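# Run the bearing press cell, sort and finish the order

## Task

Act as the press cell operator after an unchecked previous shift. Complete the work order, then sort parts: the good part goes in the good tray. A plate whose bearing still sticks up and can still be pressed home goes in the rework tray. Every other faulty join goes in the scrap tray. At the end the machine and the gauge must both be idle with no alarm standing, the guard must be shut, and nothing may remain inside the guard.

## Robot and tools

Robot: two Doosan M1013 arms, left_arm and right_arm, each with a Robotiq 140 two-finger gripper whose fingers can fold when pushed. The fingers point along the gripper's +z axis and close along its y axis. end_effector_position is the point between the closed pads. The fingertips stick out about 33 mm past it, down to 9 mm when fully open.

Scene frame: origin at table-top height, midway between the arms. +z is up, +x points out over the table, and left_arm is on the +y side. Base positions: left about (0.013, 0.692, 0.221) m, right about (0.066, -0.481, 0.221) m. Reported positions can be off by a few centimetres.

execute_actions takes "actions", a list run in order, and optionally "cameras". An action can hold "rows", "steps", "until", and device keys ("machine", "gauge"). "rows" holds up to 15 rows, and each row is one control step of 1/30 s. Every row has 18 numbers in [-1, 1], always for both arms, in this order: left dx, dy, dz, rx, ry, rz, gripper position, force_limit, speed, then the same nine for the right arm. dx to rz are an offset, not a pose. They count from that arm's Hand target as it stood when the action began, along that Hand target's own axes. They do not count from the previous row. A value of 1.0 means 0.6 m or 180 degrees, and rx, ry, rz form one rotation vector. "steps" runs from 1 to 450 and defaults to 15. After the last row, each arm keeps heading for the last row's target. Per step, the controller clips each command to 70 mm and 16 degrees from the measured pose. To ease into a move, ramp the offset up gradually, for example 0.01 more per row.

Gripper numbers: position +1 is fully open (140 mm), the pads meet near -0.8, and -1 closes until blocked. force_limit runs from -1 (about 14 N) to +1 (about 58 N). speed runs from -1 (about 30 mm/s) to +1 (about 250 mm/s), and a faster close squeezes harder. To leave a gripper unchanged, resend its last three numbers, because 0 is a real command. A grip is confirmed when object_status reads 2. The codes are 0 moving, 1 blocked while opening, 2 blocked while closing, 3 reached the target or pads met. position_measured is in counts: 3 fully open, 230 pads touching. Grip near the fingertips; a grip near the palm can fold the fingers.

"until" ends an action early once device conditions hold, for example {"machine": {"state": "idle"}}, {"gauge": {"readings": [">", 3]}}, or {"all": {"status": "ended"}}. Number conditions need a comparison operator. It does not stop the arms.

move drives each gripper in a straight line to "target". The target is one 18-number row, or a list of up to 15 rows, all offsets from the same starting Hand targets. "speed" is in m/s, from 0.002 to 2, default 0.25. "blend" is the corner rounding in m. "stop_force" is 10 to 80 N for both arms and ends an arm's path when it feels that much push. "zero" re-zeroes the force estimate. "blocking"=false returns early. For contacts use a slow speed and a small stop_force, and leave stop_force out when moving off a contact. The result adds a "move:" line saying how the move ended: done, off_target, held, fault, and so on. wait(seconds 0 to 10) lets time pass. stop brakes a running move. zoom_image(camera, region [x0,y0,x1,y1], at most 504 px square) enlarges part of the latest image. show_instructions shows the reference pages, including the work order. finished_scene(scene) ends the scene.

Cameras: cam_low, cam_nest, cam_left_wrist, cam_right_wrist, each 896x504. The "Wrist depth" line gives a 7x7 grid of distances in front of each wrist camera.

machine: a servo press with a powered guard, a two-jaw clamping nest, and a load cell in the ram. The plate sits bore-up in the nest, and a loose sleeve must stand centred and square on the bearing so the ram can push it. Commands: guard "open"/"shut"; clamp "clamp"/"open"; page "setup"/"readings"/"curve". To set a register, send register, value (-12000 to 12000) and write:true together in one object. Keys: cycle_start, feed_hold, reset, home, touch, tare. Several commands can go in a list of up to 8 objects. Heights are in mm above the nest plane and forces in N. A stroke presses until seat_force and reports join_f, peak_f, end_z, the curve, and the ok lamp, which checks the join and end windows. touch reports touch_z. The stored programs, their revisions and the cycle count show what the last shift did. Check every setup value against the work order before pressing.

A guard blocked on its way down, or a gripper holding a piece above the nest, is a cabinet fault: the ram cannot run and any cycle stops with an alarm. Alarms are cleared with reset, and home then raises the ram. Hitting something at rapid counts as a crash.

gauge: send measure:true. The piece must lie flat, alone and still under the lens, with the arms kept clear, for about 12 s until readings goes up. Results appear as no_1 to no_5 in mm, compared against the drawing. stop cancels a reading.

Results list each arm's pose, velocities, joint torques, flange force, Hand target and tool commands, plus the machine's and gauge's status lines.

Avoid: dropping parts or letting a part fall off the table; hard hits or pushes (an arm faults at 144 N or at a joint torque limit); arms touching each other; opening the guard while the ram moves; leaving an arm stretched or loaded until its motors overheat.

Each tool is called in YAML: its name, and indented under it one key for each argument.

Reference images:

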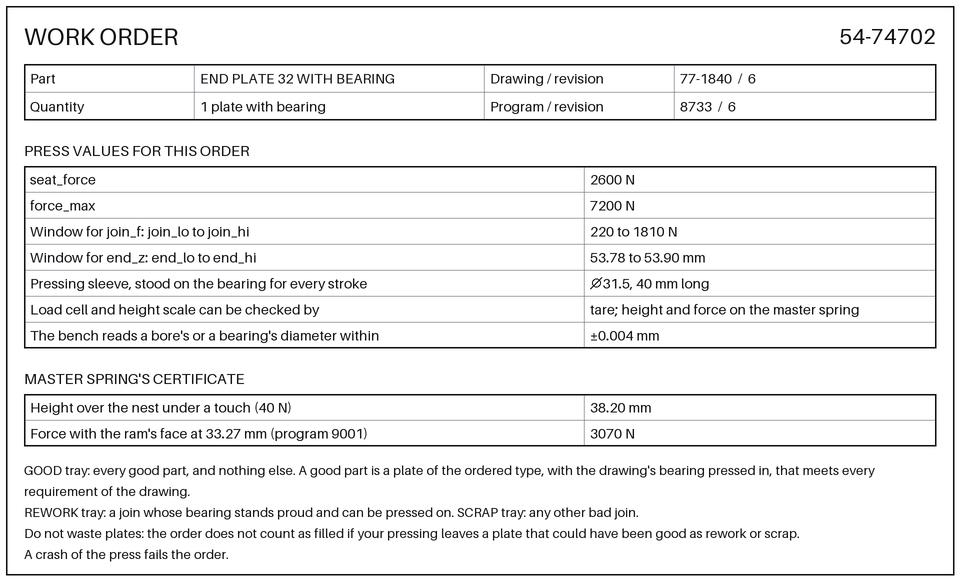

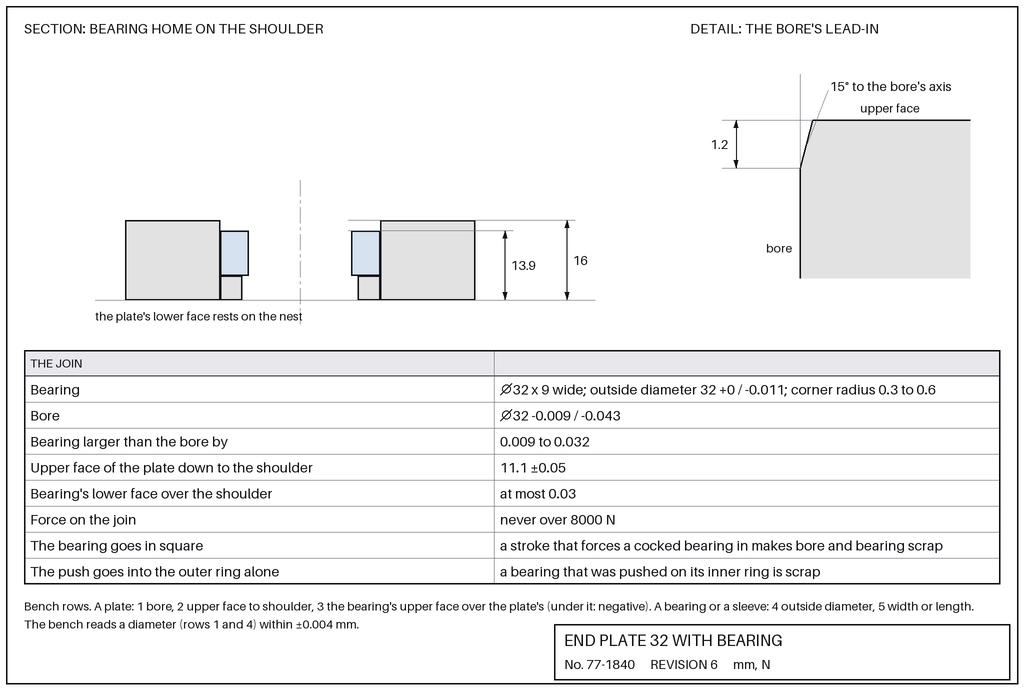

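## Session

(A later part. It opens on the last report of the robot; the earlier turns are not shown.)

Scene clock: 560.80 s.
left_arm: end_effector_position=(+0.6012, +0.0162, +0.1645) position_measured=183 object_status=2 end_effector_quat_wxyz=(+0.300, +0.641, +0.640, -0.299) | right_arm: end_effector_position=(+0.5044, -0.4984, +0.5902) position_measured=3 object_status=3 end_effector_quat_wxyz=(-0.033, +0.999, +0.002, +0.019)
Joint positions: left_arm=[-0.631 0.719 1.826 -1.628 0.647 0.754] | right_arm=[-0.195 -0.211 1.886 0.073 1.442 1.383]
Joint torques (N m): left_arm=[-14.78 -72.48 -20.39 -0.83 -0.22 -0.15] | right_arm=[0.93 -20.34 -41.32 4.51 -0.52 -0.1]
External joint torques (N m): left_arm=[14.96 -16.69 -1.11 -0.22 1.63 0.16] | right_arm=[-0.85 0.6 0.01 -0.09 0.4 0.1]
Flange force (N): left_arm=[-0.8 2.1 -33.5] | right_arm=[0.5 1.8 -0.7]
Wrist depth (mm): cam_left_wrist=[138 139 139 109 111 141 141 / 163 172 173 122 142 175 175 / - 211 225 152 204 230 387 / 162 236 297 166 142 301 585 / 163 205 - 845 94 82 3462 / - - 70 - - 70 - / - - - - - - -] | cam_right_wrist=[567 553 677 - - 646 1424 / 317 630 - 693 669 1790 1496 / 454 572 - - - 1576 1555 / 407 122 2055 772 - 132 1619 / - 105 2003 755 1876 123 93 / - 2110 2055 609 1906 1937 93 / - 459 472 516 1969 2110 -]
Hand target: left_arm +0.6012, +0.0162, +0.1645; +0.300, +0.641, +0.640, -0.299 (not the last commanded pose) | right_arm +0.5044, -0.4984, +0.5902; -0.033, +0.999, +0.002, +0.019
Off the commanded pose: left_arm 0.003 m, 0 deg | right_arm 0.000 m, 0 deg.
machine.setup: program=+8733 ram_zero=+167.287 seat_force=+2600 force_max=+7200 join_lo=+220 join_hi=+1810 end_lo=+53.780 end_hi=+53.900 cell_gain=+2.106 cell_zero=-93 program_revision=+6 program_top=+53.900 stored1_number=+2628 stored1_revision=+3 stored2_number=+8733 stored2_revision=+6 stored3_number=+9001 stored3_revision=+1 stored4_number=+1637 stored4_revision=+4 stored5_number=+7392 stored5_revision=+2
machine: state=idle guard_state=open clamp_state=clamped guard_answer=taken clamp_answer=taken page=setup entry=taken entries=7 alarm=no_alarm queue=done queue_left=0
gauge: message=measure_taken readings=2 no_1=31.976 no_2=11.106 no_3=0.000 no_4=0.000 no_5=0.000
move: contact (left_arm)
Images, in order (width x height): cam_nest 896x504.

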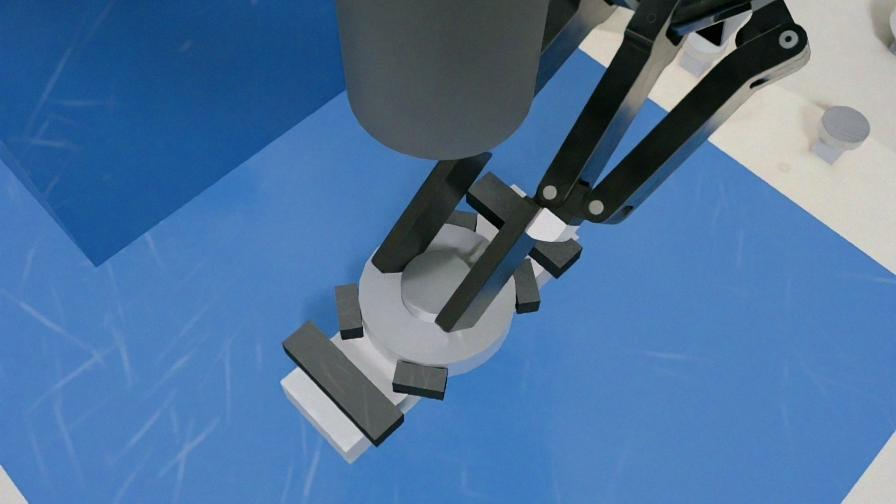

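Release, retreat, look.

move:
  target: [0,0,0,0,0,0,0.0,-0.3,-1,0,0,0,0,0,0,1,1,1]

move:
  target: [0,0,-0.12,0,0,0,0.0,-0.3,-1,0,0,0,0,0,0,1,1,1]
  speed: 0.12
  cameras: ["cam_nest","cam_left_wrist"]

zoom_image:
  camera: "cam_nest"
  region: [340, 200, 540, 380]

zoom_image:
  camera: "cam_left_wrist"
  region: [350, 100, 570, 300]

Scene clock: 567.53 s.
left_arm: end_effector_position=(+0.6012, +0.0162, +0.1645) position_measured=129 object_status=0 end_effector_quat_wxyz=(+0.300, +0.641, +0.640, -0.299) | right_arm: end_effector_position=(+0.5044, -0.4984, +0.5902) position_measured=3 object_status=3 end_effector_quat_wxyz=(-0.033, +0.999, +0.002, +0.019)
Joint positions: left_arm=[-0.631 0.719 1.826 -1.627 0.647 0.754] | right_arm=[-0.195 -0.211 1.886 0.073 1.442 1.383]
Joint torques (N m): left_arm=[-5.29 -90.17 -21.82 -1.15 1.89 -0.27] | right_arm=[0.68 -20.46 -41.35 4.49 -0.52 -0.07]
External joint torques (N m): left_arm=[5.68 0.84 0.42 0.11 -0.48 0.27] | right_arm=[-0.78 0.71 -0.05 -0.06 0.4 0.07]
Flange force (N): left_arm=[5.2 4.3 -3.8] | right_arm=[0.8 1.8 -0.8]
Wrist depth (mm): cam_left_wrist=[138 139 134 109 111 141 141 / 163 172 172 122 142 174 174 / - 211 212 153 203 229 243 / - 286 130 194 143 303 - / 163 89 108 - 126 92 82 / - - 3195 - - 66 77 / - 71 3040 - - - 72] | cam_right_wrist=[563 559 - - - 644 1450 / 338 624 - - 689 685 1496 / 468 639 - - - 718 1619 / 410 122 147 777 767 132 1619 / - 105 1906 - 1876 124 93 / - 2091 2055 600 1861 1969 93 / - 460 479 515 2073 1986 -]
Hand target: left_arm +0.6012, +0.0162, +0.1645; +0.300, +0.641, +0.640, -0.299 | right_arm +0.5044, -0.4984, +0.5902; -0.033, +0.999, +0.002, +0.019
Off the commanded pose: left_arm 0.000 m, 0 deg | right_arm 0.000 m, 0 deg.
machine.setup: program=+8733 ram_zero=+167.287 seat_force=+2600 force_max=+7200 join_lo=+220 join_hi=+1810 end_lo=+53.780 end_hi=+53.900 cell_gain=+2.106 cell_zero=-93 program_revision=+6 program_top=+53.900 stored1_number=+2628 stored1_revision=+3 stored2_number=+8733 stored2_revision=+6 stored3_number=+9001 stored3_revision=+1 stored4_number=+1637 stored4_revision=+4 stored5_number=+7392 stored5_revision=+2
machine: state=idle guard_state=open clamp_state=clamped guard_answer=taken clamp_answer=taken page=setup entry=taken entries=7 alarm=no_alarm queue=done queue_left=0
gauge: message=measure_taken readings=2 no_1=31.976 no_2=11.106 no_3=0.000 no_4=0.000 no_5=0.000
move: done

Scene clock: 568.57 s.
left_arm: end_effector_position=(+0.6011, +0.0714, +0.2106) position_measured=129 object_status=3 end_effector_quat_wxyz=(+0.300, +0.641, +0.640, -0.299) | right_arm: end_effector_position=(+0.5044, -0.4984, +0.5902) position_measured=3 object_status=3 end_effector_quat_wxyz=(-0.033, +0.999, +0.002, +0.019)
Joint positions: left_arm=[-0.569 0.626 1.888 -1.535 0.682 0.702] | right_arm=[-0.195 -0.211 1.886 0.073 1.442 1.383]
Joint torques (N m): left_arm=[-4.64 -84.94 -22.78 -1.02 1.76 -0.24] | right_arm=[0.73 -20.72 -41.27 4.47 -0.51 -0.11]
External joint torques (N m): left_arm=[4.7 2.49 0.44 0.11 -0.44 0.24] | right_arm=[-0.73 1.01 -0.07 -0.05 0.38 0.1]
Flange force (N): left_arm=[6.0 4.8 -1.1] | right_arm=[1.4 1.6 -0.7]
Wrist depth (mm): cam_left_wrist=[172 196 198 174 199 200 199 / 162 233 244 203 246 247 405 / - - 318 234 320 301 537 / 172 - 125 - 143 - 5418 / - 89 94 3195 126 92 81 / - - - - - 66 77 / - 71 - 163 - - 72] | cam_right_wrist=[565 591 675 - - - 1432 / 322 - 714 - 675 - 1477 / 465 553 - - - 1505 1619 / 406 122 736 793 - 132 1653 / - 105 1906 - 1832 124 93 / - 2073 2073 597 1921 1906 93 / - 460 477 518 2110 2055 -]
Hand target: left_arm +0.6011, +0.0715, +0.2107; +0.300, +0.641, +0.640, -0.299 | right_arm +0.5044, -0.4984, +0.5902; -0.033, +0.999, +0.002, +0.019
Off the commanded pose: left_arm 0.000 m, 0 deg | right_arm 0.000 m, 0 deg.
machine.setup: program=+8733 ram_zero=+167.287 seat_force=+2600 force_max=+7200 join_lo=+220 join_hi=+1810 end_lo=+53.780 end_hi=+53.900 cell_gain=+2.106 cell_zero=-93 program_revision=+6 program_top=+53.900 stored1_number=+2628 stored1_revision=+3 stored2_number=+8733 stored2_revision=+6 stored3_number=+9001 stored3_revision=+1 stored4_number=+1637 stored4_revision=+4 stored5_number=+7392 stored5_revision=+2
machine: state=idle guard_state=open clamp_state=clamped guard_answer=taken clamp_answer=taken page=setup entry=taken entries=7 alarm=no_alarm queue=done queue_left=0
gauge: message=measure_taken readings=2 no_1=31.976 no_2=11.106 no_3=0.000 no_4=0.000 no_5=0.000
move: done
camera_calibration:
cam_left_wrist: T_world_to_cam=[[0.999815, 0.0173144, 0.00836742, -0.598593], [-0.00192672, -0.342734, 0.93943, -0.168956], [0.0191335, -0.939273, -0.342637, 0.27138], [0, 0, 0, 1]] pos_world=[0.592964, 0.207357, 0.256716]
Images, in order (width x height): cam_nest 896x504, cam_left_wrist 896x504.

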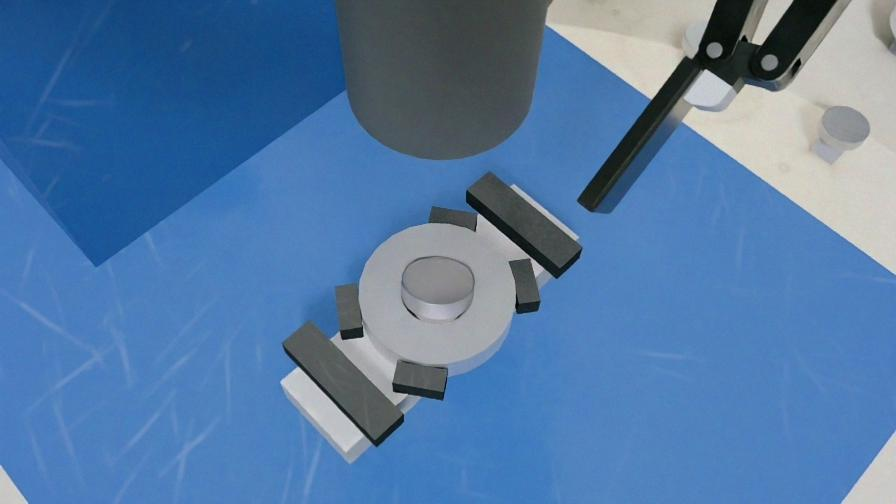

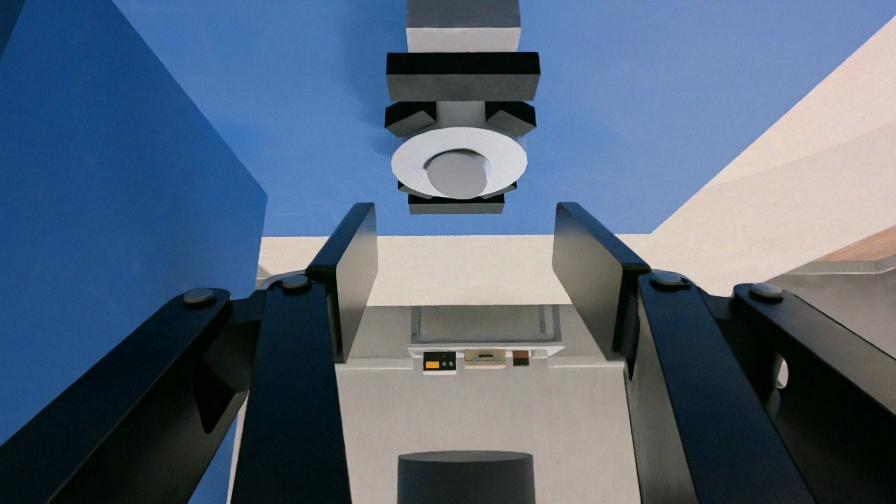

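Scaled by 2.520.

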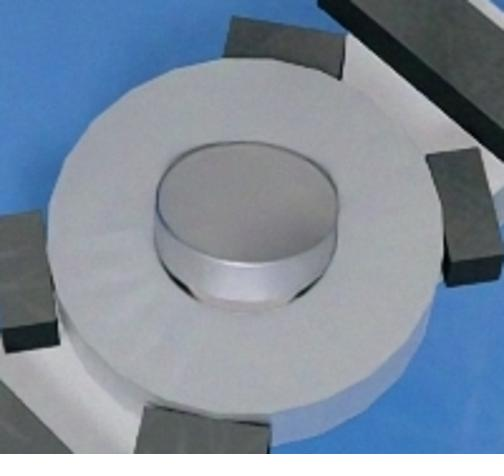

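Scaled by 2.291.

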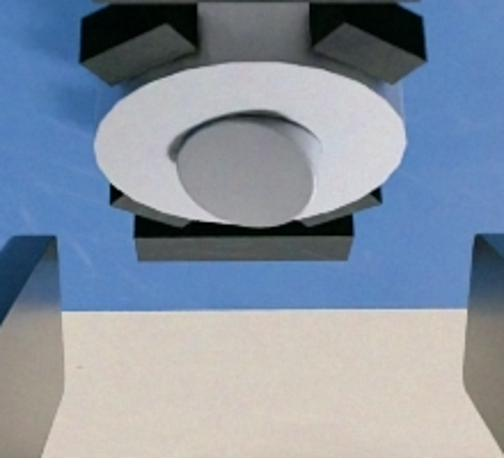

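move:
  target: [0,0,0,0,0,0,-1,-0.3,-1,0,0,0,0,0,0,1,1,1]

move:
  target: [-0.0246,0.002,0.1088,0,0,0,-1,-0.3,-1,0,0,0,0,0,0,1,1,1]
  speed: 0.1

move:
  target: [0.0179,0,0.015,0,0,0,-1,-0.3,-1,0,0,0,0,0,0,1,1,1]
  speed: 0.01
  stop_force: 10
  cameras: ["cam_nest"]

zoom_image:
  camera: "cam_nest"
  region: [340, 200, 540, 380]

Scene clock: 585.73 s.
left_arm: end_effector_position=(+0.6011, +0.0715, +0.2107) position_measured=231 object_status=0 end_effector_quat_wxyz=(+0.300, +0.641, +0.640, -0.299) | right_arm: end_effector_position=(+0.5044, -0.4984, +0.5902) position_measured=3 object_status=3 end_effector_quat_wxyz=(-0.033, +0.999, +0.002, +0.019)
Joint positions: left_arm=[-0.569 0.626 1.888 -1.535 0.682 0.702] | right_arm=[-0.195 -0.211 1.886 0.073 1.442 1.383]
Joint torques (N m): left_arm=[-5.64 -83.66 -22.87 -1.02 1.8 -0.25] | right_arm=[0.93 -20.55 -41.28 4.54 -0.54 -0.11]
External joint torques (N m): left_arm=[5.97 0.67 0.44 0.11 -0.47 0.26] | right_arm=[-1.06 0.78 -0.21 -0.11 0.41 0.11]
Flange force (N): left_arm=[5.7 4.3 -4.6] | right_arm=[1.0 2.3 -1.1]
Wrist depth (mm): cam_left_wrist=[- 194 198 174 199 200 199 / 164 222 244 203 246 248 403 / - 207 318 232 323 471 - / 163 205 - 115 386 - 5193 / 172 202 - 88 88 1056 - / - - 70 - - 73 - / - - - - - - -] | cam_right_wrist=[560 591 - - 644 - 1468 / 333 624 729 - 649 1555 1505 / 457 582 639 746 734 1525 1608 / 391 122 2091 739 725 132 1664 / - 105 1891 - 1804 123 93 / - 2129 2188 601 1891 1953 93 / - 460 478 514 2148 2020 -]
Hand target: left_arm +0.6011, +0.0715, +0.2107; +0.300, +0.641, +0.640, -0.299 | right_arm +0.5044, -0.4984, +0.5902; -0.033, +0.999, +0.002, +0.019
Off the commanded pose: left_arm 0.000 m, 0 deg | right_arm 0.000 m, 0 deg.
machine.setup: program=+8733 ram_zero=+167.287 seat_force=+2600 force_max=+7200 join_lo=+220 join_hi=+1810 end_lo=+53.780 end_hi=+53.900 cell_gain=+2.106 cell_zero=-93 program_revision=+6 program_top=+53.900 stored1_number=+2628 stored1_revision=+3 stored2_number=+8733 stored2_revision=+6 stored3_number=+9001 stored3_revision=+1 stored4_number=+1637 stored4_revision=+4 stored5_number=+7392 stored5_revision=+2
machine: state=idle guard_state=open clamp_state=clamped guard_answer=taken clamp_answer=taken page=setup entry=taken entries=7 alarm=no_alarm queue=done queue_left=0
gauge: message=measure_taken readings=2 no_1=31.976 no_2=11.106 no_3=0.000 no_4=0.000 no_5=0.000
move: done

Scene clock: 586.80 s.
left_arm: end_effector_position=(+0.6024, +0.0120, +0.1802) position_measured=231 object_status=3 end_effector_quat_wxyz=(+0.300, +0.641, +0.640, -0.299) | right_arm: end_effector_position=(+0.5044, -0.4984, +0.5902) position_measured=3 object_status=3 end_effector_quat_wxyz=(-0.033, +0.999, +0.002, +0.019)
Joint positions: left_arm=[-0.635 0.701 1.818 -1.596 0.644 0.71] | right_arm=[-0.195 -0.211 1.886 0.073 1.442 1.383]
Joint torques (N m): left_arm=[-5.41 -90.36 -22.61 -1.18 1.88 -0.25] | right_arm=[0.4 -20.33 -41.41 4.5 -0.52 -0.1]
External joint torques (N m): left_arm=[5.88 1.38 0.36 0.18 -0.53 0.25] | right_arm=[-0.44 0.62 -0.01 -0.07 0.39 0.1]
Flange force (N): left_arm=[5.4 5.2 -3.2] | right_arm=[0.8 0.9 -0.7]
Wrist depth (mm): cam_left_wrist=[152 159 160 118 134 161 160 / 165 195 189 141 190 199 200 / - 236 272 170 260 260 444 / 174 219 343 116 315 - 3462 / 173 - - 88 90 77 2932 / 173 - 70 - - 73 3116 / - - - - - - -] | cam_right_wrist=[563 588 671 - 677 673 1432 / 332 617 671 710 701 671 1535 / 473 620 - - 721 1597 1586 / 409 122 812 - - 132 1653 / - 105 1906 - 1818 124 93 / - 2251 2110 601 1953 1969 93 / - 462 476 512 2055 2073 -]
Hand target: left_arm +0.6024, +0.0119, +0.1802; +0.300, +0.641, +0.640, -0.299 | right_arm +0.5044, -0.4984, +0.5902; -0.033, +0.999, +0.002, +0.019
Off the commanded pose: left_arm 0.000 m, 0 deg | right_arm 0.000 m, 0 deg.
machine.setup: program=+8733 ram_zero=+167.287 seat_force=+2600 force_max=+7200 join_lo=+220 join_hi=+1810 end_lo=+53.780 end_hi=+53.900 cell_gain=+2.106 cell_zero=-93 program_revision=+6 program_top=+53.900 stored1_number=+2628 stored1_revision=+3 stored2_number=+8733 stored2_revision=+6 stored3_number=+9001 stored3_revision=+1 stored4_number=+1637 stored4_revision=+4 stored5_number=+7392 stored5_revision=+2
machine: state=idle guard_state=open clamp_state=clamped guard_answer=taken clamp_answer=taken page=setup entry=taken entries=7 alarm=no_alarm queue=done queue_left=0
gauge: message=measure_taken readings=2 no_1=31.976 no_2=11.106 no_3=0.000 no_4=0.000 no_5=0.000
move: done

Scene clock: 588.27 s.
left_arm: end_effector_position=(+0.6025, +0.0118, +0.1718) position_measured=231 object_status=3 end_effector_quat_wxyz=(+0.300, +0.641, +0.640, -0.299) | right_arm: end_effector_position=(+0.5044, -0.4984, +0.5902) position_measured=3 object_status=3 end_effector_quat_wxyz=(-0.033, +0.999, +0.002, +0.019)
Joint positions: left_arm=[-0.635 0.713 1.818 -1.612 0.644 0.73] | right_arm=[-0.195 -0.211 1.886 0.073 1.442 1.383]
Joint torques (N m): left_arm=[-11.59 -71.69 -14.63 0.69 -0.12 -0.29] | right_arm=[0.93 -20.63 -41.38 4.51 -0.51 -0.1]
External joint torques (N m): left_arm=[12.21 -17.82 -7.3 -1.7 1.49 0.29] | right_arm=[-1.05 0.9 -0.02 -0.08 0.39 0.1]
Flange force (N): left_arm=[-6.1 6.2 -24.9] | right_arm=[1.0 2.3 -0.7]
Wrist depth (mm): cam_left_wrist=[147 148 143 108 113 156 150 / - 184 176 136 170 187 187 / - 226 240 155 243 244 231 / - 323 318 120 298 - 651 / - - - 88 88 77 - / - - 70 - - 73 3195 / - - - - - - -] | cam_right_wrist=[571 592 697 - - - 1450 / 321 620 - 750 - 697 1468 / 469 586 780 746 732 1653 1586 / 409 122 1676 - 765 133 1664 / - 105 1969 - 1876 - 93 / - 2129 2110 609 1921 1876 93 / - 459 478 516 2055 2055 -]
Hand target: left_arm +0.6025, +0.0118, +0.1718; +0.300, +0.641, +0.640, -0.299 (not the last commanded pose) | right_arm +0.5044, -0.4984, +0.5902; -0.033, +0.999, +0.002, +0.019
Off the commanded pose: left_arm 0.006 m, 0 deg | right_arm 0.000 m, 0 deg.
machine.setup: program=+8733 ram_zero=+167.287 seat_force=+2600 force_max=+7200 join_lo=+220 join_hi=+1810 end_lo=+53.780 end_hi=+53.900 cell_gain=+2.106 cell_zero=-93 program_revision=+6 program_top=+53.900 stored1_number=+2628 stored1_revision=+3 stored2_number=+8733 stored2_revision=+6 stored3_number=+9001 stored3_revision=+1 stored4_number=+1637 stored4_revision=+4 stored5_number=+7392 stored5_revision=+2
machine: state=idle guard_state=open clamp_state=clamped guard_answer=taken clamp_answer=taken page=setup entry=taken entries=7 alarm=no_alarm queue=done queue_left=0
gauge: message=measure_taken readings=2 no_1=31.976 no_2=11.106 no_3=0.000 no_4=0.000 no_5=0.000
move: contact (left_arm)
Images, in order (width x height): cam_nest 896x504.

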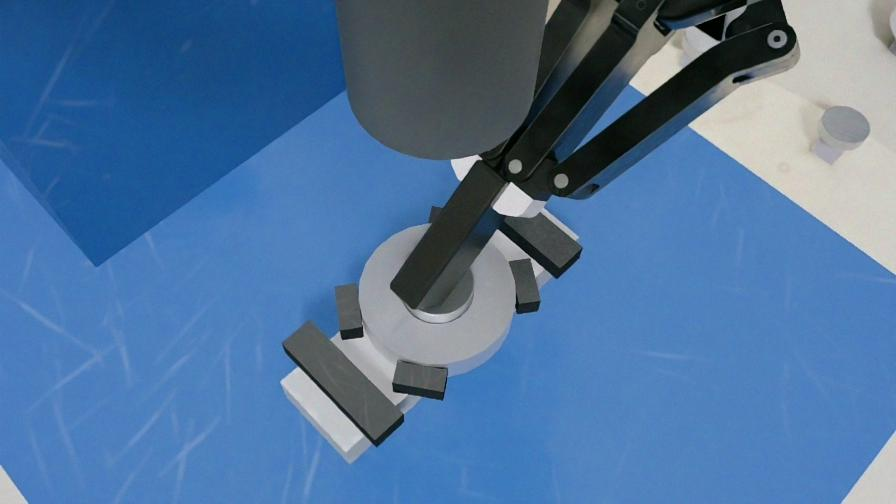

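Scaled by 2.520.

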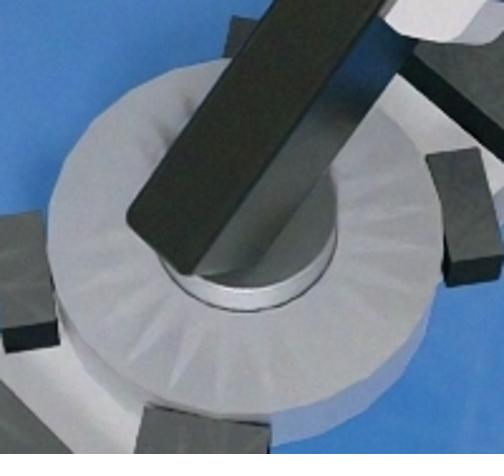

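Leveled, it seems. Retreat axially and look.

move:
  target:
    - [-0.005,0,-0.005,0,0,0,-1,-0.3,-1,0,0,0,0,0,0,1,1,1]
    - [0,0,-0.25,0,0,0,-1,-0.3,-1,0,0,0,0,0,0,1,1,1]
  speed: [0.03,0.15]
  cameras: ["cam_nest","cam_left_wrist"]

zoom_image:
  camera: "cam_nest"
  region: [340, 200, 540, 380]

zoom_image:
  camera: "cam_left_wrist"
  region: [380, 100, 540, 250]

Scene clock: 597.23 s.
left_arm: end_effector_position=(+0.6023, +0.1269, +0.2678) position_measured=231 object_status=3 end_effector_quat_wxyz=(+0.300, +0.641, +0.640, -0.299) | right_arm: end_effector_position=(+0.5044, -0.4984, +0.5902) position_measured=3 object_status=3 end_effector_quat_wxyz=(-0.033, +0.999, +0.002, +0.019)
Joint positions: left_arm=[-0.499 0.521 1.929 -1.411 0.731 0.611] | right_arm=[-0.195 -0.211 1.886 0.073 1.442 1.383]
Joint torques (N m): left_arm=[-6.82 -76.68 -25.13 -0.73 1.81 -0.16] | right_arm=[0.64 -20.53 -41.34 4.54 -0.48 -0.11]
External joint torques (N m): left_arm=[6.89 0.97 0.75 0.04 -0.62 0.17] | right_arm=[-0.68 0.86 -0.04 -0.11 0.35 0.1]
Flange force (N): left_arm=[7.2 4.4 -5.5] | right_arm=[1.1 1.5 -0.6]
Wrist depth (mm): cam_left_wrist=[206 263 270 248 272 272 398 / - 208 331 292 336 356 481 / - 211 411 438 440 652 649 / 174 - 791 114 - - 3776 / 165 - - 88 88 3511 3116 / - - 70 - - 73 - / - - - - - - -] | cam_right_wrist=[571 589 - - - - 1424 / 315 - - - - 1630 1525 / 424 - - - - 1688 1576 / 350 113 812 796 - 132 1630 / - 105 1986 879 1921 123 93 / - 2020 2055 600 1937 1937 93 / - 461 476 509 2020 2037 -]
Hand target: left_arm +0.6023, +0.1269, +0.2679; +0.300, +0.641, +0.640, -0.299 | right_arm +0.5044, -0.4984, +0.5902; -0.033, +0.999, +0.002, +0.019
Off the commanded pose: left_arm 0.000 m, 0 deg | right_arm 0.000 m, 0 deg.
machine.setup: program=+8733 ram_zero=+167.287 seat_force=+2600 force_max=+7200 join_lo=+220 join_hi=+1810 end_lo=+53.780 end_hi=+53.900 cell_gain=+2.106 cell_zero=-93 program_revision=+6 program_top=+53.900 stored1_number=+2628 stored1_revision=+3 stored2_number=+8733 stored2_revision=+6 stored3_number=+9001 stored3_revision=+1 stored4_number=+1637 stored4_revision=+4 stored5_number=+7392 stored5_revision=+2
machine: state=idle guard_state=open clamp_state=clamped guard_answer=taken clamp_answer=taken page=setup entry=taken entries=7 alarm=no_alarm queue=done queue_left=0
gauge: message=measure_taken readings=2 no_1=31.976 no_2=11.106 no_3=0.000 no_4=0.000 no_5=0.000
move: done
camera_calibration:
cam_left_wrist: T_world_to_cam=[[0.999815, 0.0173161, 0.00836331, -0.60113], [-0.00192654, -0.342526, 0.939507, -0.203781], [0.0191332, -0.939349, -0.342429, 0.342948], [0, 0, 0, 1]] pos_world=[0.594064, 0.262757, 0.313916]
Images, in order (width x height): cam_nest 896x504, cam_left_wrist 896x504.

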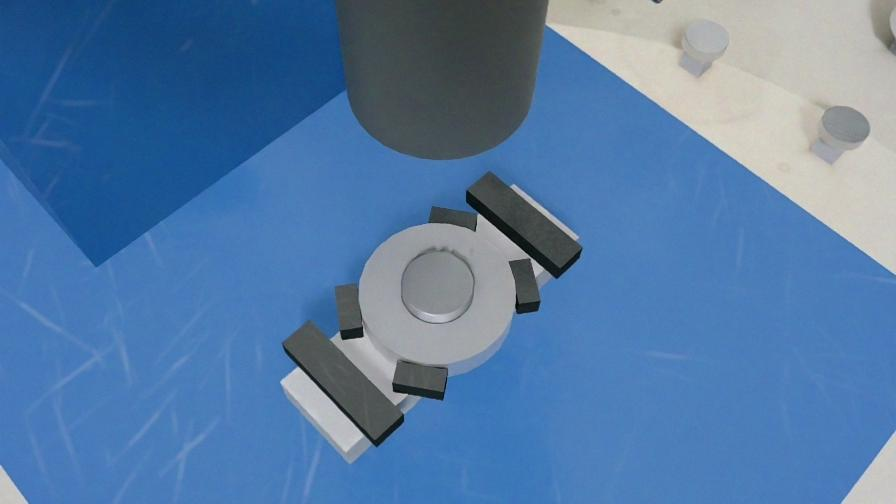

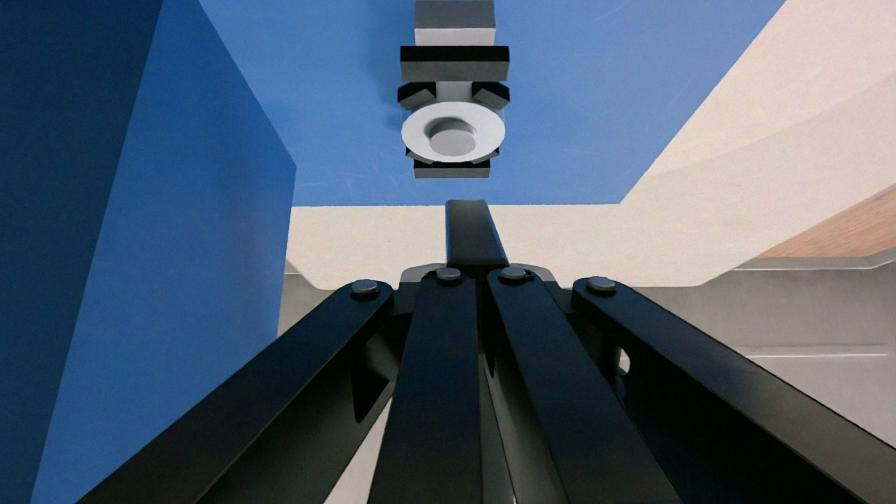

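Scaled by 2.520.

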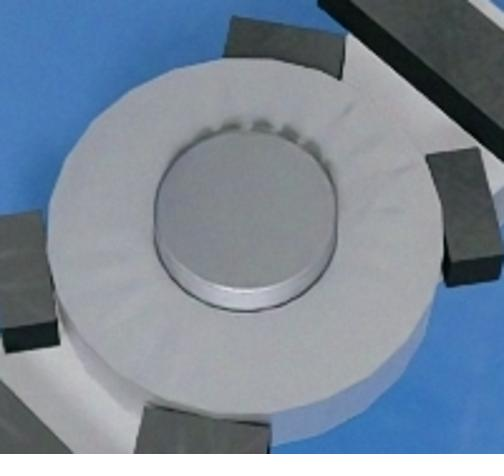

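Scaled by 3.150.

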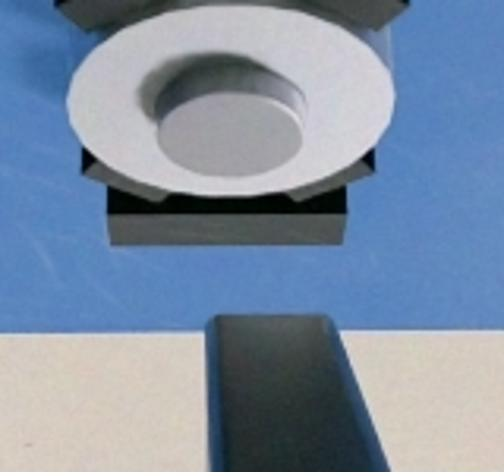

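move:
  target:
    - [0.244,0.0045,-0.296,0,0,0,0.0,-0.3,-1,0,0,0,0,0,0,1,1,1]
    - [0.4915,0.0795,-0.617,0,0,0,0.0,-0.3,-1,0,0,0,0,0,0,1,1,1]
  speed: 0.35
  blend: 0.03

move:
  target: [0,0,0,-0.1915,0,-0.1608,0.0,-0.3,-1,0,0,0,0,0,0,1,1,1]
  speed: 0.5

move:
  target:
    - [-0.1332,0.0575,0.1847,0,0,0,0.0,-0.3,-1,0,0,0,0,0,0,1,1,1]
    - [-0.0785,0.1202,0.4694,0,0,0,0.0,-0.3,-1,0,0,0,0,0,0,1,1,1]
  blend: 0.02
  cameras: ["cam_left_wrist"]

Scene clock: 624.10 s.
left_arm: end_effector_position=(+0.6500, +0.6001, +0.2789) position_measured=129 object_status=0 end_effector_quat_wxyz=(+0.300, +0.641, +0.640, -0.299) | right_arm: end_effector_position=(+0.5044, -0.4984, +0.5902) position_measured=3 object_status=3 end_effector_quat_wxyz=(-0.033, +0.999, +0.002, +0.019)
Joint positions: left_arm=[0.235 0.497 1.942 -0.959 1.168 0.813] | right_arm=[-0.195 -0.211 1.886 0.073 1.442 1.383]
Joint torques (N m): left_arm=[-5.57 -73.92 -24.57 0.12 1.96 -0.26] | right_arm=[0.63 -20.68 -41.29 4.5 -0.57 -0.1]
External joint torques (N m): left_arm=[5.83 0.85 0.66 0.17 -0.46 0.26] | right_arm=[-0.59 0.89 -0.06 -0.08 0.45 0.1]
Flange force (N): left_arm=[7.0 -2.5 -5.1] | right_arm=[1.2 1.3 -0.8]
Wrist depth (mm): cam_left_wrist=[- 407 376 379 384 362 415 / 1947 468 481 497 - 513 479 / 2351 2444 574 605 - - 2570 / 3462 3665 126 663 143 3776 3116 / - 89 94 3280 126 92 82 / - - - 3462 - - 77 / - 71 - 644 - - 72] | cam_right_wrist=[571 598 687 - - - 1432 / 586 - 750 662 - 703 1535 / 469 589 - - - 1641 1619 / 393 113 1751 - - 132 1664 / - 105 1891 - 1891 123 93 / - 2168 2168 594 1891 1953 93 / - 459 470 518 2020 2073 -]
Hand target: left_arm +0.6500, +0.6001, +0.2789; +0.300, +0.641, +0.640, -0.299 | right_arm +0.5044, -0.4984, +0.5902; -0.033, +0.999, +0.002, +0.019
Off the commanded pose: left_arm 0.000 m, 0 deg | right_arm 0.000 m, 0 deg.
machine.setup: program=+8733 ram_zero=+167.287 seat_force=+2600 force_max=+7200 join_lo=+220 join_hi=+1810 end_lo=+53.780 end_hi=+53.900 cell_gain=+2.106 cell_zero=-93 program_revision=+6 program_top=+53.900 stored1_number=+2628 stored1_revision=+3 stored2_number=+8733 stored2_revision=+6 stored3_number=+9001 stored3_revision=+1 stored4_number=+1637 stored4_revision=+4 stored5_number=+7392 stored5_revision=+2
machine: state=idle guard_state=open clamp_state=clamped guard_answer=taken clamp_answer=taken page=setup entry=taken entries=7 alarm=no_alarm queue=done queue_left=0
gauge: message=measure_taken readings=2 no_1=31.976 no_2=11.106 no_3=0.000 no_4=0.000 no_5=0.000
move: done

Scene clock: 625.67 s.
left_arm: end_effector_position=(+0.6500, +0.6001, +0.2789) position_measured=129 object_status=3 end_effector_quat_wxyz=(+0.392, +0.346, +0.837, -0.163) | right_arm: end_effector_position=(+0.5044, -0.4984, +0.5902) position_measured=3 object_status=3 end_effector_quat_wxyz=(-0.033, +0.999, +0.002, +0.019)
Joint positions: left_arm=[0.154 0.283 2.311 -1.69 0.653 0.831] | right_arm=[-0.195 -0.211 1.886 0.073 1.442 1.383]
Joint torques (N m): left_arm=[-5.14 -48.92 -20.09 -1.21 1.99 -0.25] | right_arm=[0.48 -20.61 -41.33 4.49 -0.51 -0.11]
External joint torques (N m): left_arm=[5.07 0.84 0.5 0.09 -0.45 0.25] | right_arm=[-0.52 0.84 -0.11 -0.06 0.39 0.1]
Flange force (N): left_arm=[7.1 6.4 -4.9] | right_arm=[1.2 1.1 -0.8]
Wrist depth (mm): cam_left_wrist=[406 400 412 393 437 399 411 / 428 498 496 507 464 533 466 / 454 518 569 672 679 2596 2351 / 541 602 130 1065 143 3116 2680 / - 89 95 2596 126 92 82 / - - - 5796 - 66 77 / - 71 - - - - 72] | cam_right_wrist=[571 569 - 725 630 - 1450 / 579 624 712 695 - - 1535 / 406 - 753 - - 1676 1525 / 395 113 767 716 - 132 1688 / - 105 1738 969 1906 116 93 / - 2091 2091 606 1969 1986 93 / - 461 476 510 2188 2148 -]
Hand target: left_arm +0.6500, +0.6001, +0.2789; +0.392, +0.346, +0.837, -0.163 | right_arm +0.5044, -0.4984, +0.5902; -0.033, +0.999, +0.002, +0.019
Off the commanded pose: left_arm 0.000 m, 0 deg | right_arm 0.000 m, 0 deg.
machine.setup: program=+8733 ram_zero=+167.287 seat_force=+2600 force_max=+7200 join_lo=+220 join_hi=+1810 end_lo=+53.780 end_hi=+53.900 cell_gain=+2.106 cell_zero=-93 program_revision=+6 program_top=+53.900 stored1_number=+2628 stored1_revision=+3 stored2_number=+8733 stored2_revision=+6 stored3_number=+9001 stored3_revision=+1 stored4_number=+1637 stored4_revision=+4 stored5_number=+7392 stored5_revision=+2
machine: state=idle guard_state=open clamp_state=clamped guard_answer=taken clamp_answer=taken page=setup entry=taken entries=7 alarm=no_alarm queue=done queue_left=0
gauge: message=measure_taken readings=2 no_1=31.976 no_2=11.106 no_3=0.000 no_4=0.000 no_5=0.000
move: done

Scene clock: 627.47 s.
left_arm: end_effector_position=(+0.8752, +0.4768, +0.1347) position_measured=129 object_status=3 end_effector_quat_wxyz=(+0.392, +0.346, +0.837, -0.163) | right_arm: end_effector_position=(+0.5044, -0.4984, +0.5902) position_measured=3 object_status=3 end_effector_quat_wxyz=(-0.033, +0.999, +0.002, +0.019)
Joint positions: left_arm=[-0.064 0.727 1.91 -1.981 0.558 0.955] | right_arm=[-0.195 -0.211 1.886 0.073 1.442 1.383]
Joint torques (N m): left_arm=[-5.15 -88.24 -19.26 -1.49 2.17 -0.33] | right_arm=[0.89 -20.62 -41.42 4.52 -0.49 -0.09]
External joint torques (N m): left_arm=[5.3 1.05 0.74 0.03 -0.48 0.33] | right_arm=[-0.94 0.89 0.08 -0.1 0.37 0.09]
Flange force (N): left_arm=[5.0 4.9 -2.9] | right_arm=[0.9 2.1 -0.5]
Wrist depth (mm): cam_left_wrist=[226 219 229 228 212 222 230 / 278 280 282 282 218 284 285 / 342 368 350 348 371 373 373 / 477 482 130 - 143 2898 2652 / - 89 94 2130 126 92 82 / - - - 3956 - 66 77 / - 71 - 5303 - - 72] | cam_right_wrist=[575 594 - - 653 619 1432 / 318 - - 708 691 689 1496 / 411 644 - 762 712 1738 1608 / 410 113 790 - 807 132 1700 / - 98 1969 - 1861 124 93 / - 2073 2020 600 1986 1986 93 / - 462 476 516 2073 2294 -]
Hand target: left_arm +0.8752, +0.4768, +0.1346; +0.392, +0.346, +0.837, -0.163 | right_arm +0.5044, -0.4984, +0.5902; -0.033, +0.999, +0.002, +0.019
Off the commanded pose: left_arm 0.000 m, 0 deg | right_arm 0.000 m, 0 deg.
machine.setup: program=+8733 ram_zero=+167.287 seat_force=+2600 force_max=+7200 join_lo=+220 join_hi=+1810 end_lo=+53.780 end_hi=+53.900 cell_gain=+2.106 cell_zero=-93 program_revision=+6 program_top=+53.900 stored1_number=+2628 stored1_revision=+3 stored2_number=+8733 stored2_revision=+6 stored3_number=+9001 stored3_revision=+1 stored4_number=+1637 stored4_revision=+4 stored5_number=+7392 stored5_revision=+2
machine: state=idle guard_state=open clamp_state=clamped guard_answer=taken clamp_answer=taken page=setup entry=taken entries=7 alarm=no_alarm queue=done queue_left=0
gauge: message=measure_taken readings=2 no_1=31.976 no_2=11.106 no_3=0.000 no_4=0.000 no_5=0.000
move: done
camera_calibration:
cam_left_wrist: T_world_to_cam=[[0.694586, 0.719386, 0.00587679, -0.946234], [0.242159, -0.241488, 0.939703, -0.220097], [0.677429, -0.651282, -0.34194, -0.0926219], [0, 0, 0, 1]] pos_world=[0.773284, 0.567234, 0.180716]
Images, in order (width x height): cam_left_wrist 896x504.

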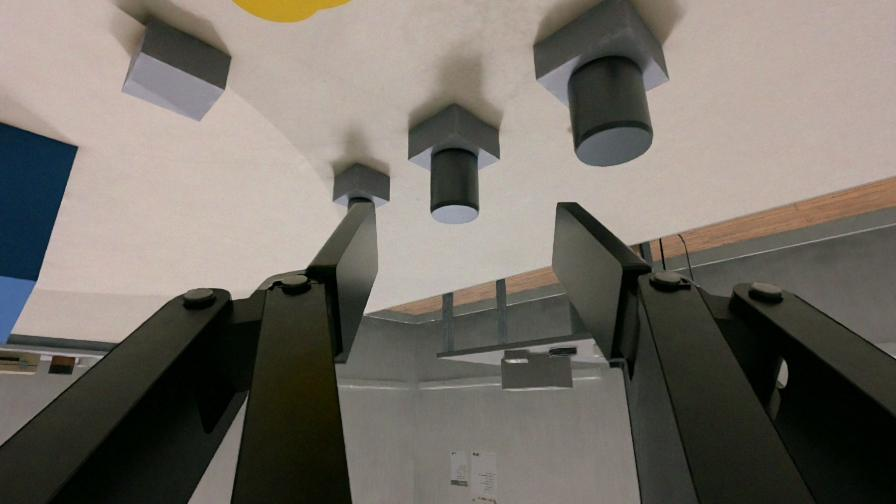

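move:
  target: [0.0013,0,0.1929,0,0,0,0.0,-0.3,-1,0,0,0,0,0,0,1,1,1]
  speed: 0.06
  stop_force: 12
  cameras: ["cam_left_wrist"]

move:
  target: [0,0,0,0,0,0,-1,-0.3,-1,0,0,0,0,0,0,1,1,1]

wait:
  seconds: 1

Scene clock: 639.10 s.
left_arm: end_effector_position=(+0.9377, +0.4143, +0.0599) position_measured=129 object_status=3 end_effector_quat_wxyz=(+0.392, +0.346, +0.837, -0.163) | right_arm: end_effector_position=(+0.5044, -0.4984, +0.5902) position_measured=3 object_status=3 end_effector_quat_wxyz=(-0.033, +0.999, +0.002, +0.019)
Joint positions: left_arm=[-0.139 0.891 1.751 -2.079 0.528 0.993] | right_arm=[-0.195 -0.211 1.886 0.073 1.442 1.383]
Joint torques (N m): left_arm=[-5.27 -99.67 -19.08 -1.69 2.2 -0.22] | right_arm=[0.8 -20.51 -41.38 4.49 -0.53 -0.08]
External joint torques (N m): left_arm=[5.42 1.01 0.61 0.13 -0.46 0.22] | right_arm=[-0.88 0.93 0.16 -0.08 0.41 0.07]
Flange force (N): left_arm=[3.8 5.5 -2.6] | right_arm=[0.9 2.0 -0.4]
Wrist depth (mm): cam_left_wrist=[133 133 133 134 130 112 103 / 164 164 165 166 167 118 99 / 227 215 216 178 218 110 96 / 306 308 130 173 143 317 294 / - 89 94 1917 113 92 82 / - - - 4086 1707 66 77 / - 71 - - - - 72] | cam_right_wrist=[568 592 - 673 - - 1505 / 591 620 - 679 - 1505 1515 / 433 588 708 725 - 1320 1630 / 395 122 1832 762 - 132 1664 / - 105 1921 - 1876 123 93 / - 2073 2073 597 1921 1986 93 / - 457 475 519 2110 2020 -]
Hand target: left_arm +0.9377, +0.4143, +0.0599; +0.392, +0.346, +0.837, -0.163 | right_arm +0.5044, -0.4984, +0.5902; -0.033, +0.999, +0.002, +0.019
Off the commanded pose: left_arm 0.000 m, 0 deg | right_arm 0.000 m, 0 deg.
machine.setup: program=+8733 ram_zero=+167.287 seat_force=+2600 force_max=+7200 join_lo=+220 join_hi=+1810 end_lo=+53.780 end_hi=+53.900 cell_gain=+2.106 cell_zero=-93 program_revision=+6 program_top=+53.900 stored1_number=+2628 stored1_revision=+3 stored2_number=+8733 stored2_revision=+6 stored3_number=+9001 stored3_revision=+1 stored4_number=+1637 stored4_revision=+4 stored5_number=+7392 stored5_revision=+2
machine: state=idle guard_state=open clamp_state=clamped guard_answer=taken clamp_answer=taken page=setup entry=taken entries=7 alarm=no_alarm queue=done queue_left=0
gauge: message=measure_taken readings=2 no_1=31.976 no_2=11.106 no_3=0.000 no_4=0.000 no_5=0.000
move: done
camera_calibration:
cam_left_wrist: T_world_to_cam=[[0.694586, 0.719386, 0.00587679, -0.944173], [0.242159, -0.241488, 0.939703, -0.180059], [0.677429, -0.651282, -0.34194, -0.201309], [0, 0, 0, 1]] pos_world=[0.835784, 0.504634, 0.105916]
Images, in order (width x height): cam_left_wrist 896x504.

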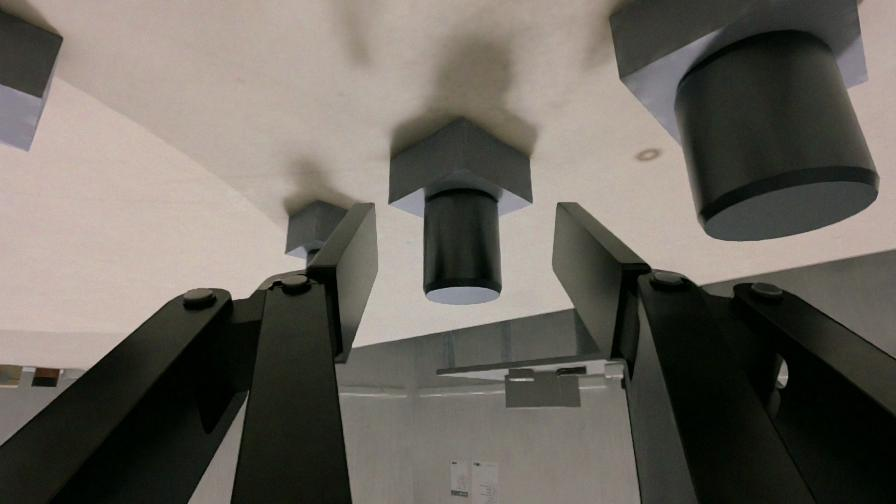

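Scene clock: 641.57 s.
left_arm: end_effector_position=(+0.9377, +0.4143, +0.0599) position_measured=231 object_status=0 end_effector_quat_wxyz=(+0.392, +0.346, +0.837, -0.162) | right_arm: end_effector_position=(+0.5044, -0.4984, +0.5902) position_measured=3 object_status=3 end_effector_quat_wxyz=(-0.033, +0.999, +0.002, +0.019)
Joint positions: left_arm=[-0.139 0.891 1.751 -2.079 0.528 0.993] | right_arm=[-0.195 -0.211 1.886 0.073 1.442 1.383]
Joint torques (N m): left_arm=[-5.78 -99.76 -19.58 -1.76 2.34 -0.22] | right_arm=[0.77 -20.33 -41.33 4.55 -0.52 -0.12]
External joint torques (N m): left_arm=[6.02 0.96 0.91 0.19 -0.59 0.22] | right_arm=[-0.87 0.63 -0.04 -0.12 0.4 0.12]
Flange force (N): left_arm=[4.1 5.8 -3.5] | right_arm=[0.7 1.8 -0.8]
Wrist depth (mm): cam_left_wrist=[132 133 133 134 129 112 103 / 164 164 165 166 166 118 99 / 227 202 215 176 218 110 96 / 307 309 246 116 270 293 322 / 548 414 - 88 88 78 - / - - 70 - - 73 2308 / - - - - - - -] | cam_right_wrist=[567 588 701 - - 635 1398 / 591 651 - 701 649 689 1496 / 469 591 - - 708 1468 1597 / 393 122 804 757 762 133 1688 / - 105 1921 - 1891 123 93 / - 2129 2110 603 1986 1937 93 / - 460 477 518 2110 2037 -]
Hand target: left_arm +0.9377, +0.4143, +0.0599; +0.392, +0.346, +0.837, -0.163 | right_arm +0.5044, -0.4984, +0.5902; -0.033, +0.999, +0.002, +0.019
Off the commanded pose: left_arm 0.000 m, 0 deg | right_arm 0.000 m, 0 deg.
machine.setup: program=+8733 ram_zero=+167.287 seat_force=+2600 force_max=+7200 join_lo=+220 join_hi=+1810 end_lo=+53.780 end_hi=+53.900 cell_gain=+2.106 cell_zero=-93 program_revision=+6 program_top=+53.900 stored1_number=+2628 stored1_revision=+3 stored2_number=+8733 stored2_revision=+6 stored3_number=+9001 stored3_revision=+1 stored4_number=+1637 stored4_revision=+4 stored5_number=+7392 stored5_revision=+2
machine: state=idle guard_state=open clamp_state=clamped guard_answer=taken clamp_answer=taken page=setup entry=taken entries=7 alarm=no_alarm queue=done queue_left=0
gauge: message=measure_taken readings=2 no_1=31.976 no_2=11.106 no_3=0.000 no_4=0.000 no_5=0.000
move: done

Scene clock: 642.57 s.
left_arm: end_effector_position=(+0.9377, +0.4143, +0.0599) position_measured=231 object_status=3 end_effector_quat_wxyz=(+0.392, +0.346, +0.837, -0.163) | right_arm: end_effector_position=(+0.5044, -0.4984, +0.5902) position_measured=3 object_status=3 end_effector_quat_wxyz=(-0.033, +0.999, +0.002, +0.019)
Joint positions: left_arm=[-0.139 0.891 1.751 -2.079 0.528 0.993] | right_arm=[-0.195 -0.211 1.886 0.073 1.442 1.383]
Joint torques (N m): left_arm=[-5.88 -99.71 -19.58 -1.72 2.35 -0.25] | right_arm=[0.75 -20.38 -41.25 4.52 -0.51 -0.12]
External joint torques (N m): left_arm=[6.3 0.92 1 0.16 -0.6 0.25] | right_arm=[-0.82 0.72 -0.14 -0.09 0.38 0.11]
Flange force (N): left_arm=[4.4 5.9 -3.8] | right_arm=[1.0 1.7 -0.9]
Wrist depth (mm): cam_left_wrist=[132 133 133 134 129 112 103 / 163 164 165 166 166 118 99 / 227 202 216 182 218 105 96 / 306 337 285 120 289 347 289 / 665 477 - 88 88 78 - / 2596 - 70 - - 73 2206 / - - - - - - -] | cam_right_wrist=[574 606 595 739 658 666 1477 / 624 624 - - - 1407 1525 / 410 646 760 739 710 1586 1576 / 411 122 793 785 809 132 1664 / - 98 1986 - 1832 123 93 / - 2055 2148 609 1953 1937 93 / - 462 481 510 2003 2110 -]
Hand target: left_arm +0.9377, +0.4143, +0.0599; +0.392, +0.346, +0.837, -0.163 | right_arm +0.5044, -0.4984, +0.5902; -0.033, +0.999, +0.002, +0.019
Tool commands: left_gripper/position=-1.0 left_gripper/force_limit=-0.3 left_gripper/speed=-1.0 right_gripper/position=+1.0 right_gripper/force_limit=+1.0 right_gripper/speed=+1.0
Off the commanded pose: left_arm 0.000 m, 0 deg | right_arm 0.000 m, 0 deg.
machine.setup: program=+8733 ram_zero=+167.287 seat_force=+2600 force_max=+7200 join_lo=+220 join_hi=+1810 end_lo=+53.780 end_hi=+53.900 cell_gain=+2.106 cell_zero=-93 program_revision=+6 program_top=+53.900 stored1_number=+2628 stored1_revision=+3 stored2_number=+8733 stored2_revision=+6 stored3_number=+9001 stored3_revision=+1 stored4_number=+1637 stored4_revision=+4 stored5_number=+7392 stored5_revision=+2
machine: state=idle guard_state=open clamp_state=clamped guard_answer=taken clamp_answer=taken page=setup entry=taken entries=7 alarm=no_alarm queue=done queue_left=0
gauge: message=measure_taken readings=2 no_1=31.976 no_2=11.106 no_3=0.000 no_4=0.000 no_5=0.000
wait: 1.00 s


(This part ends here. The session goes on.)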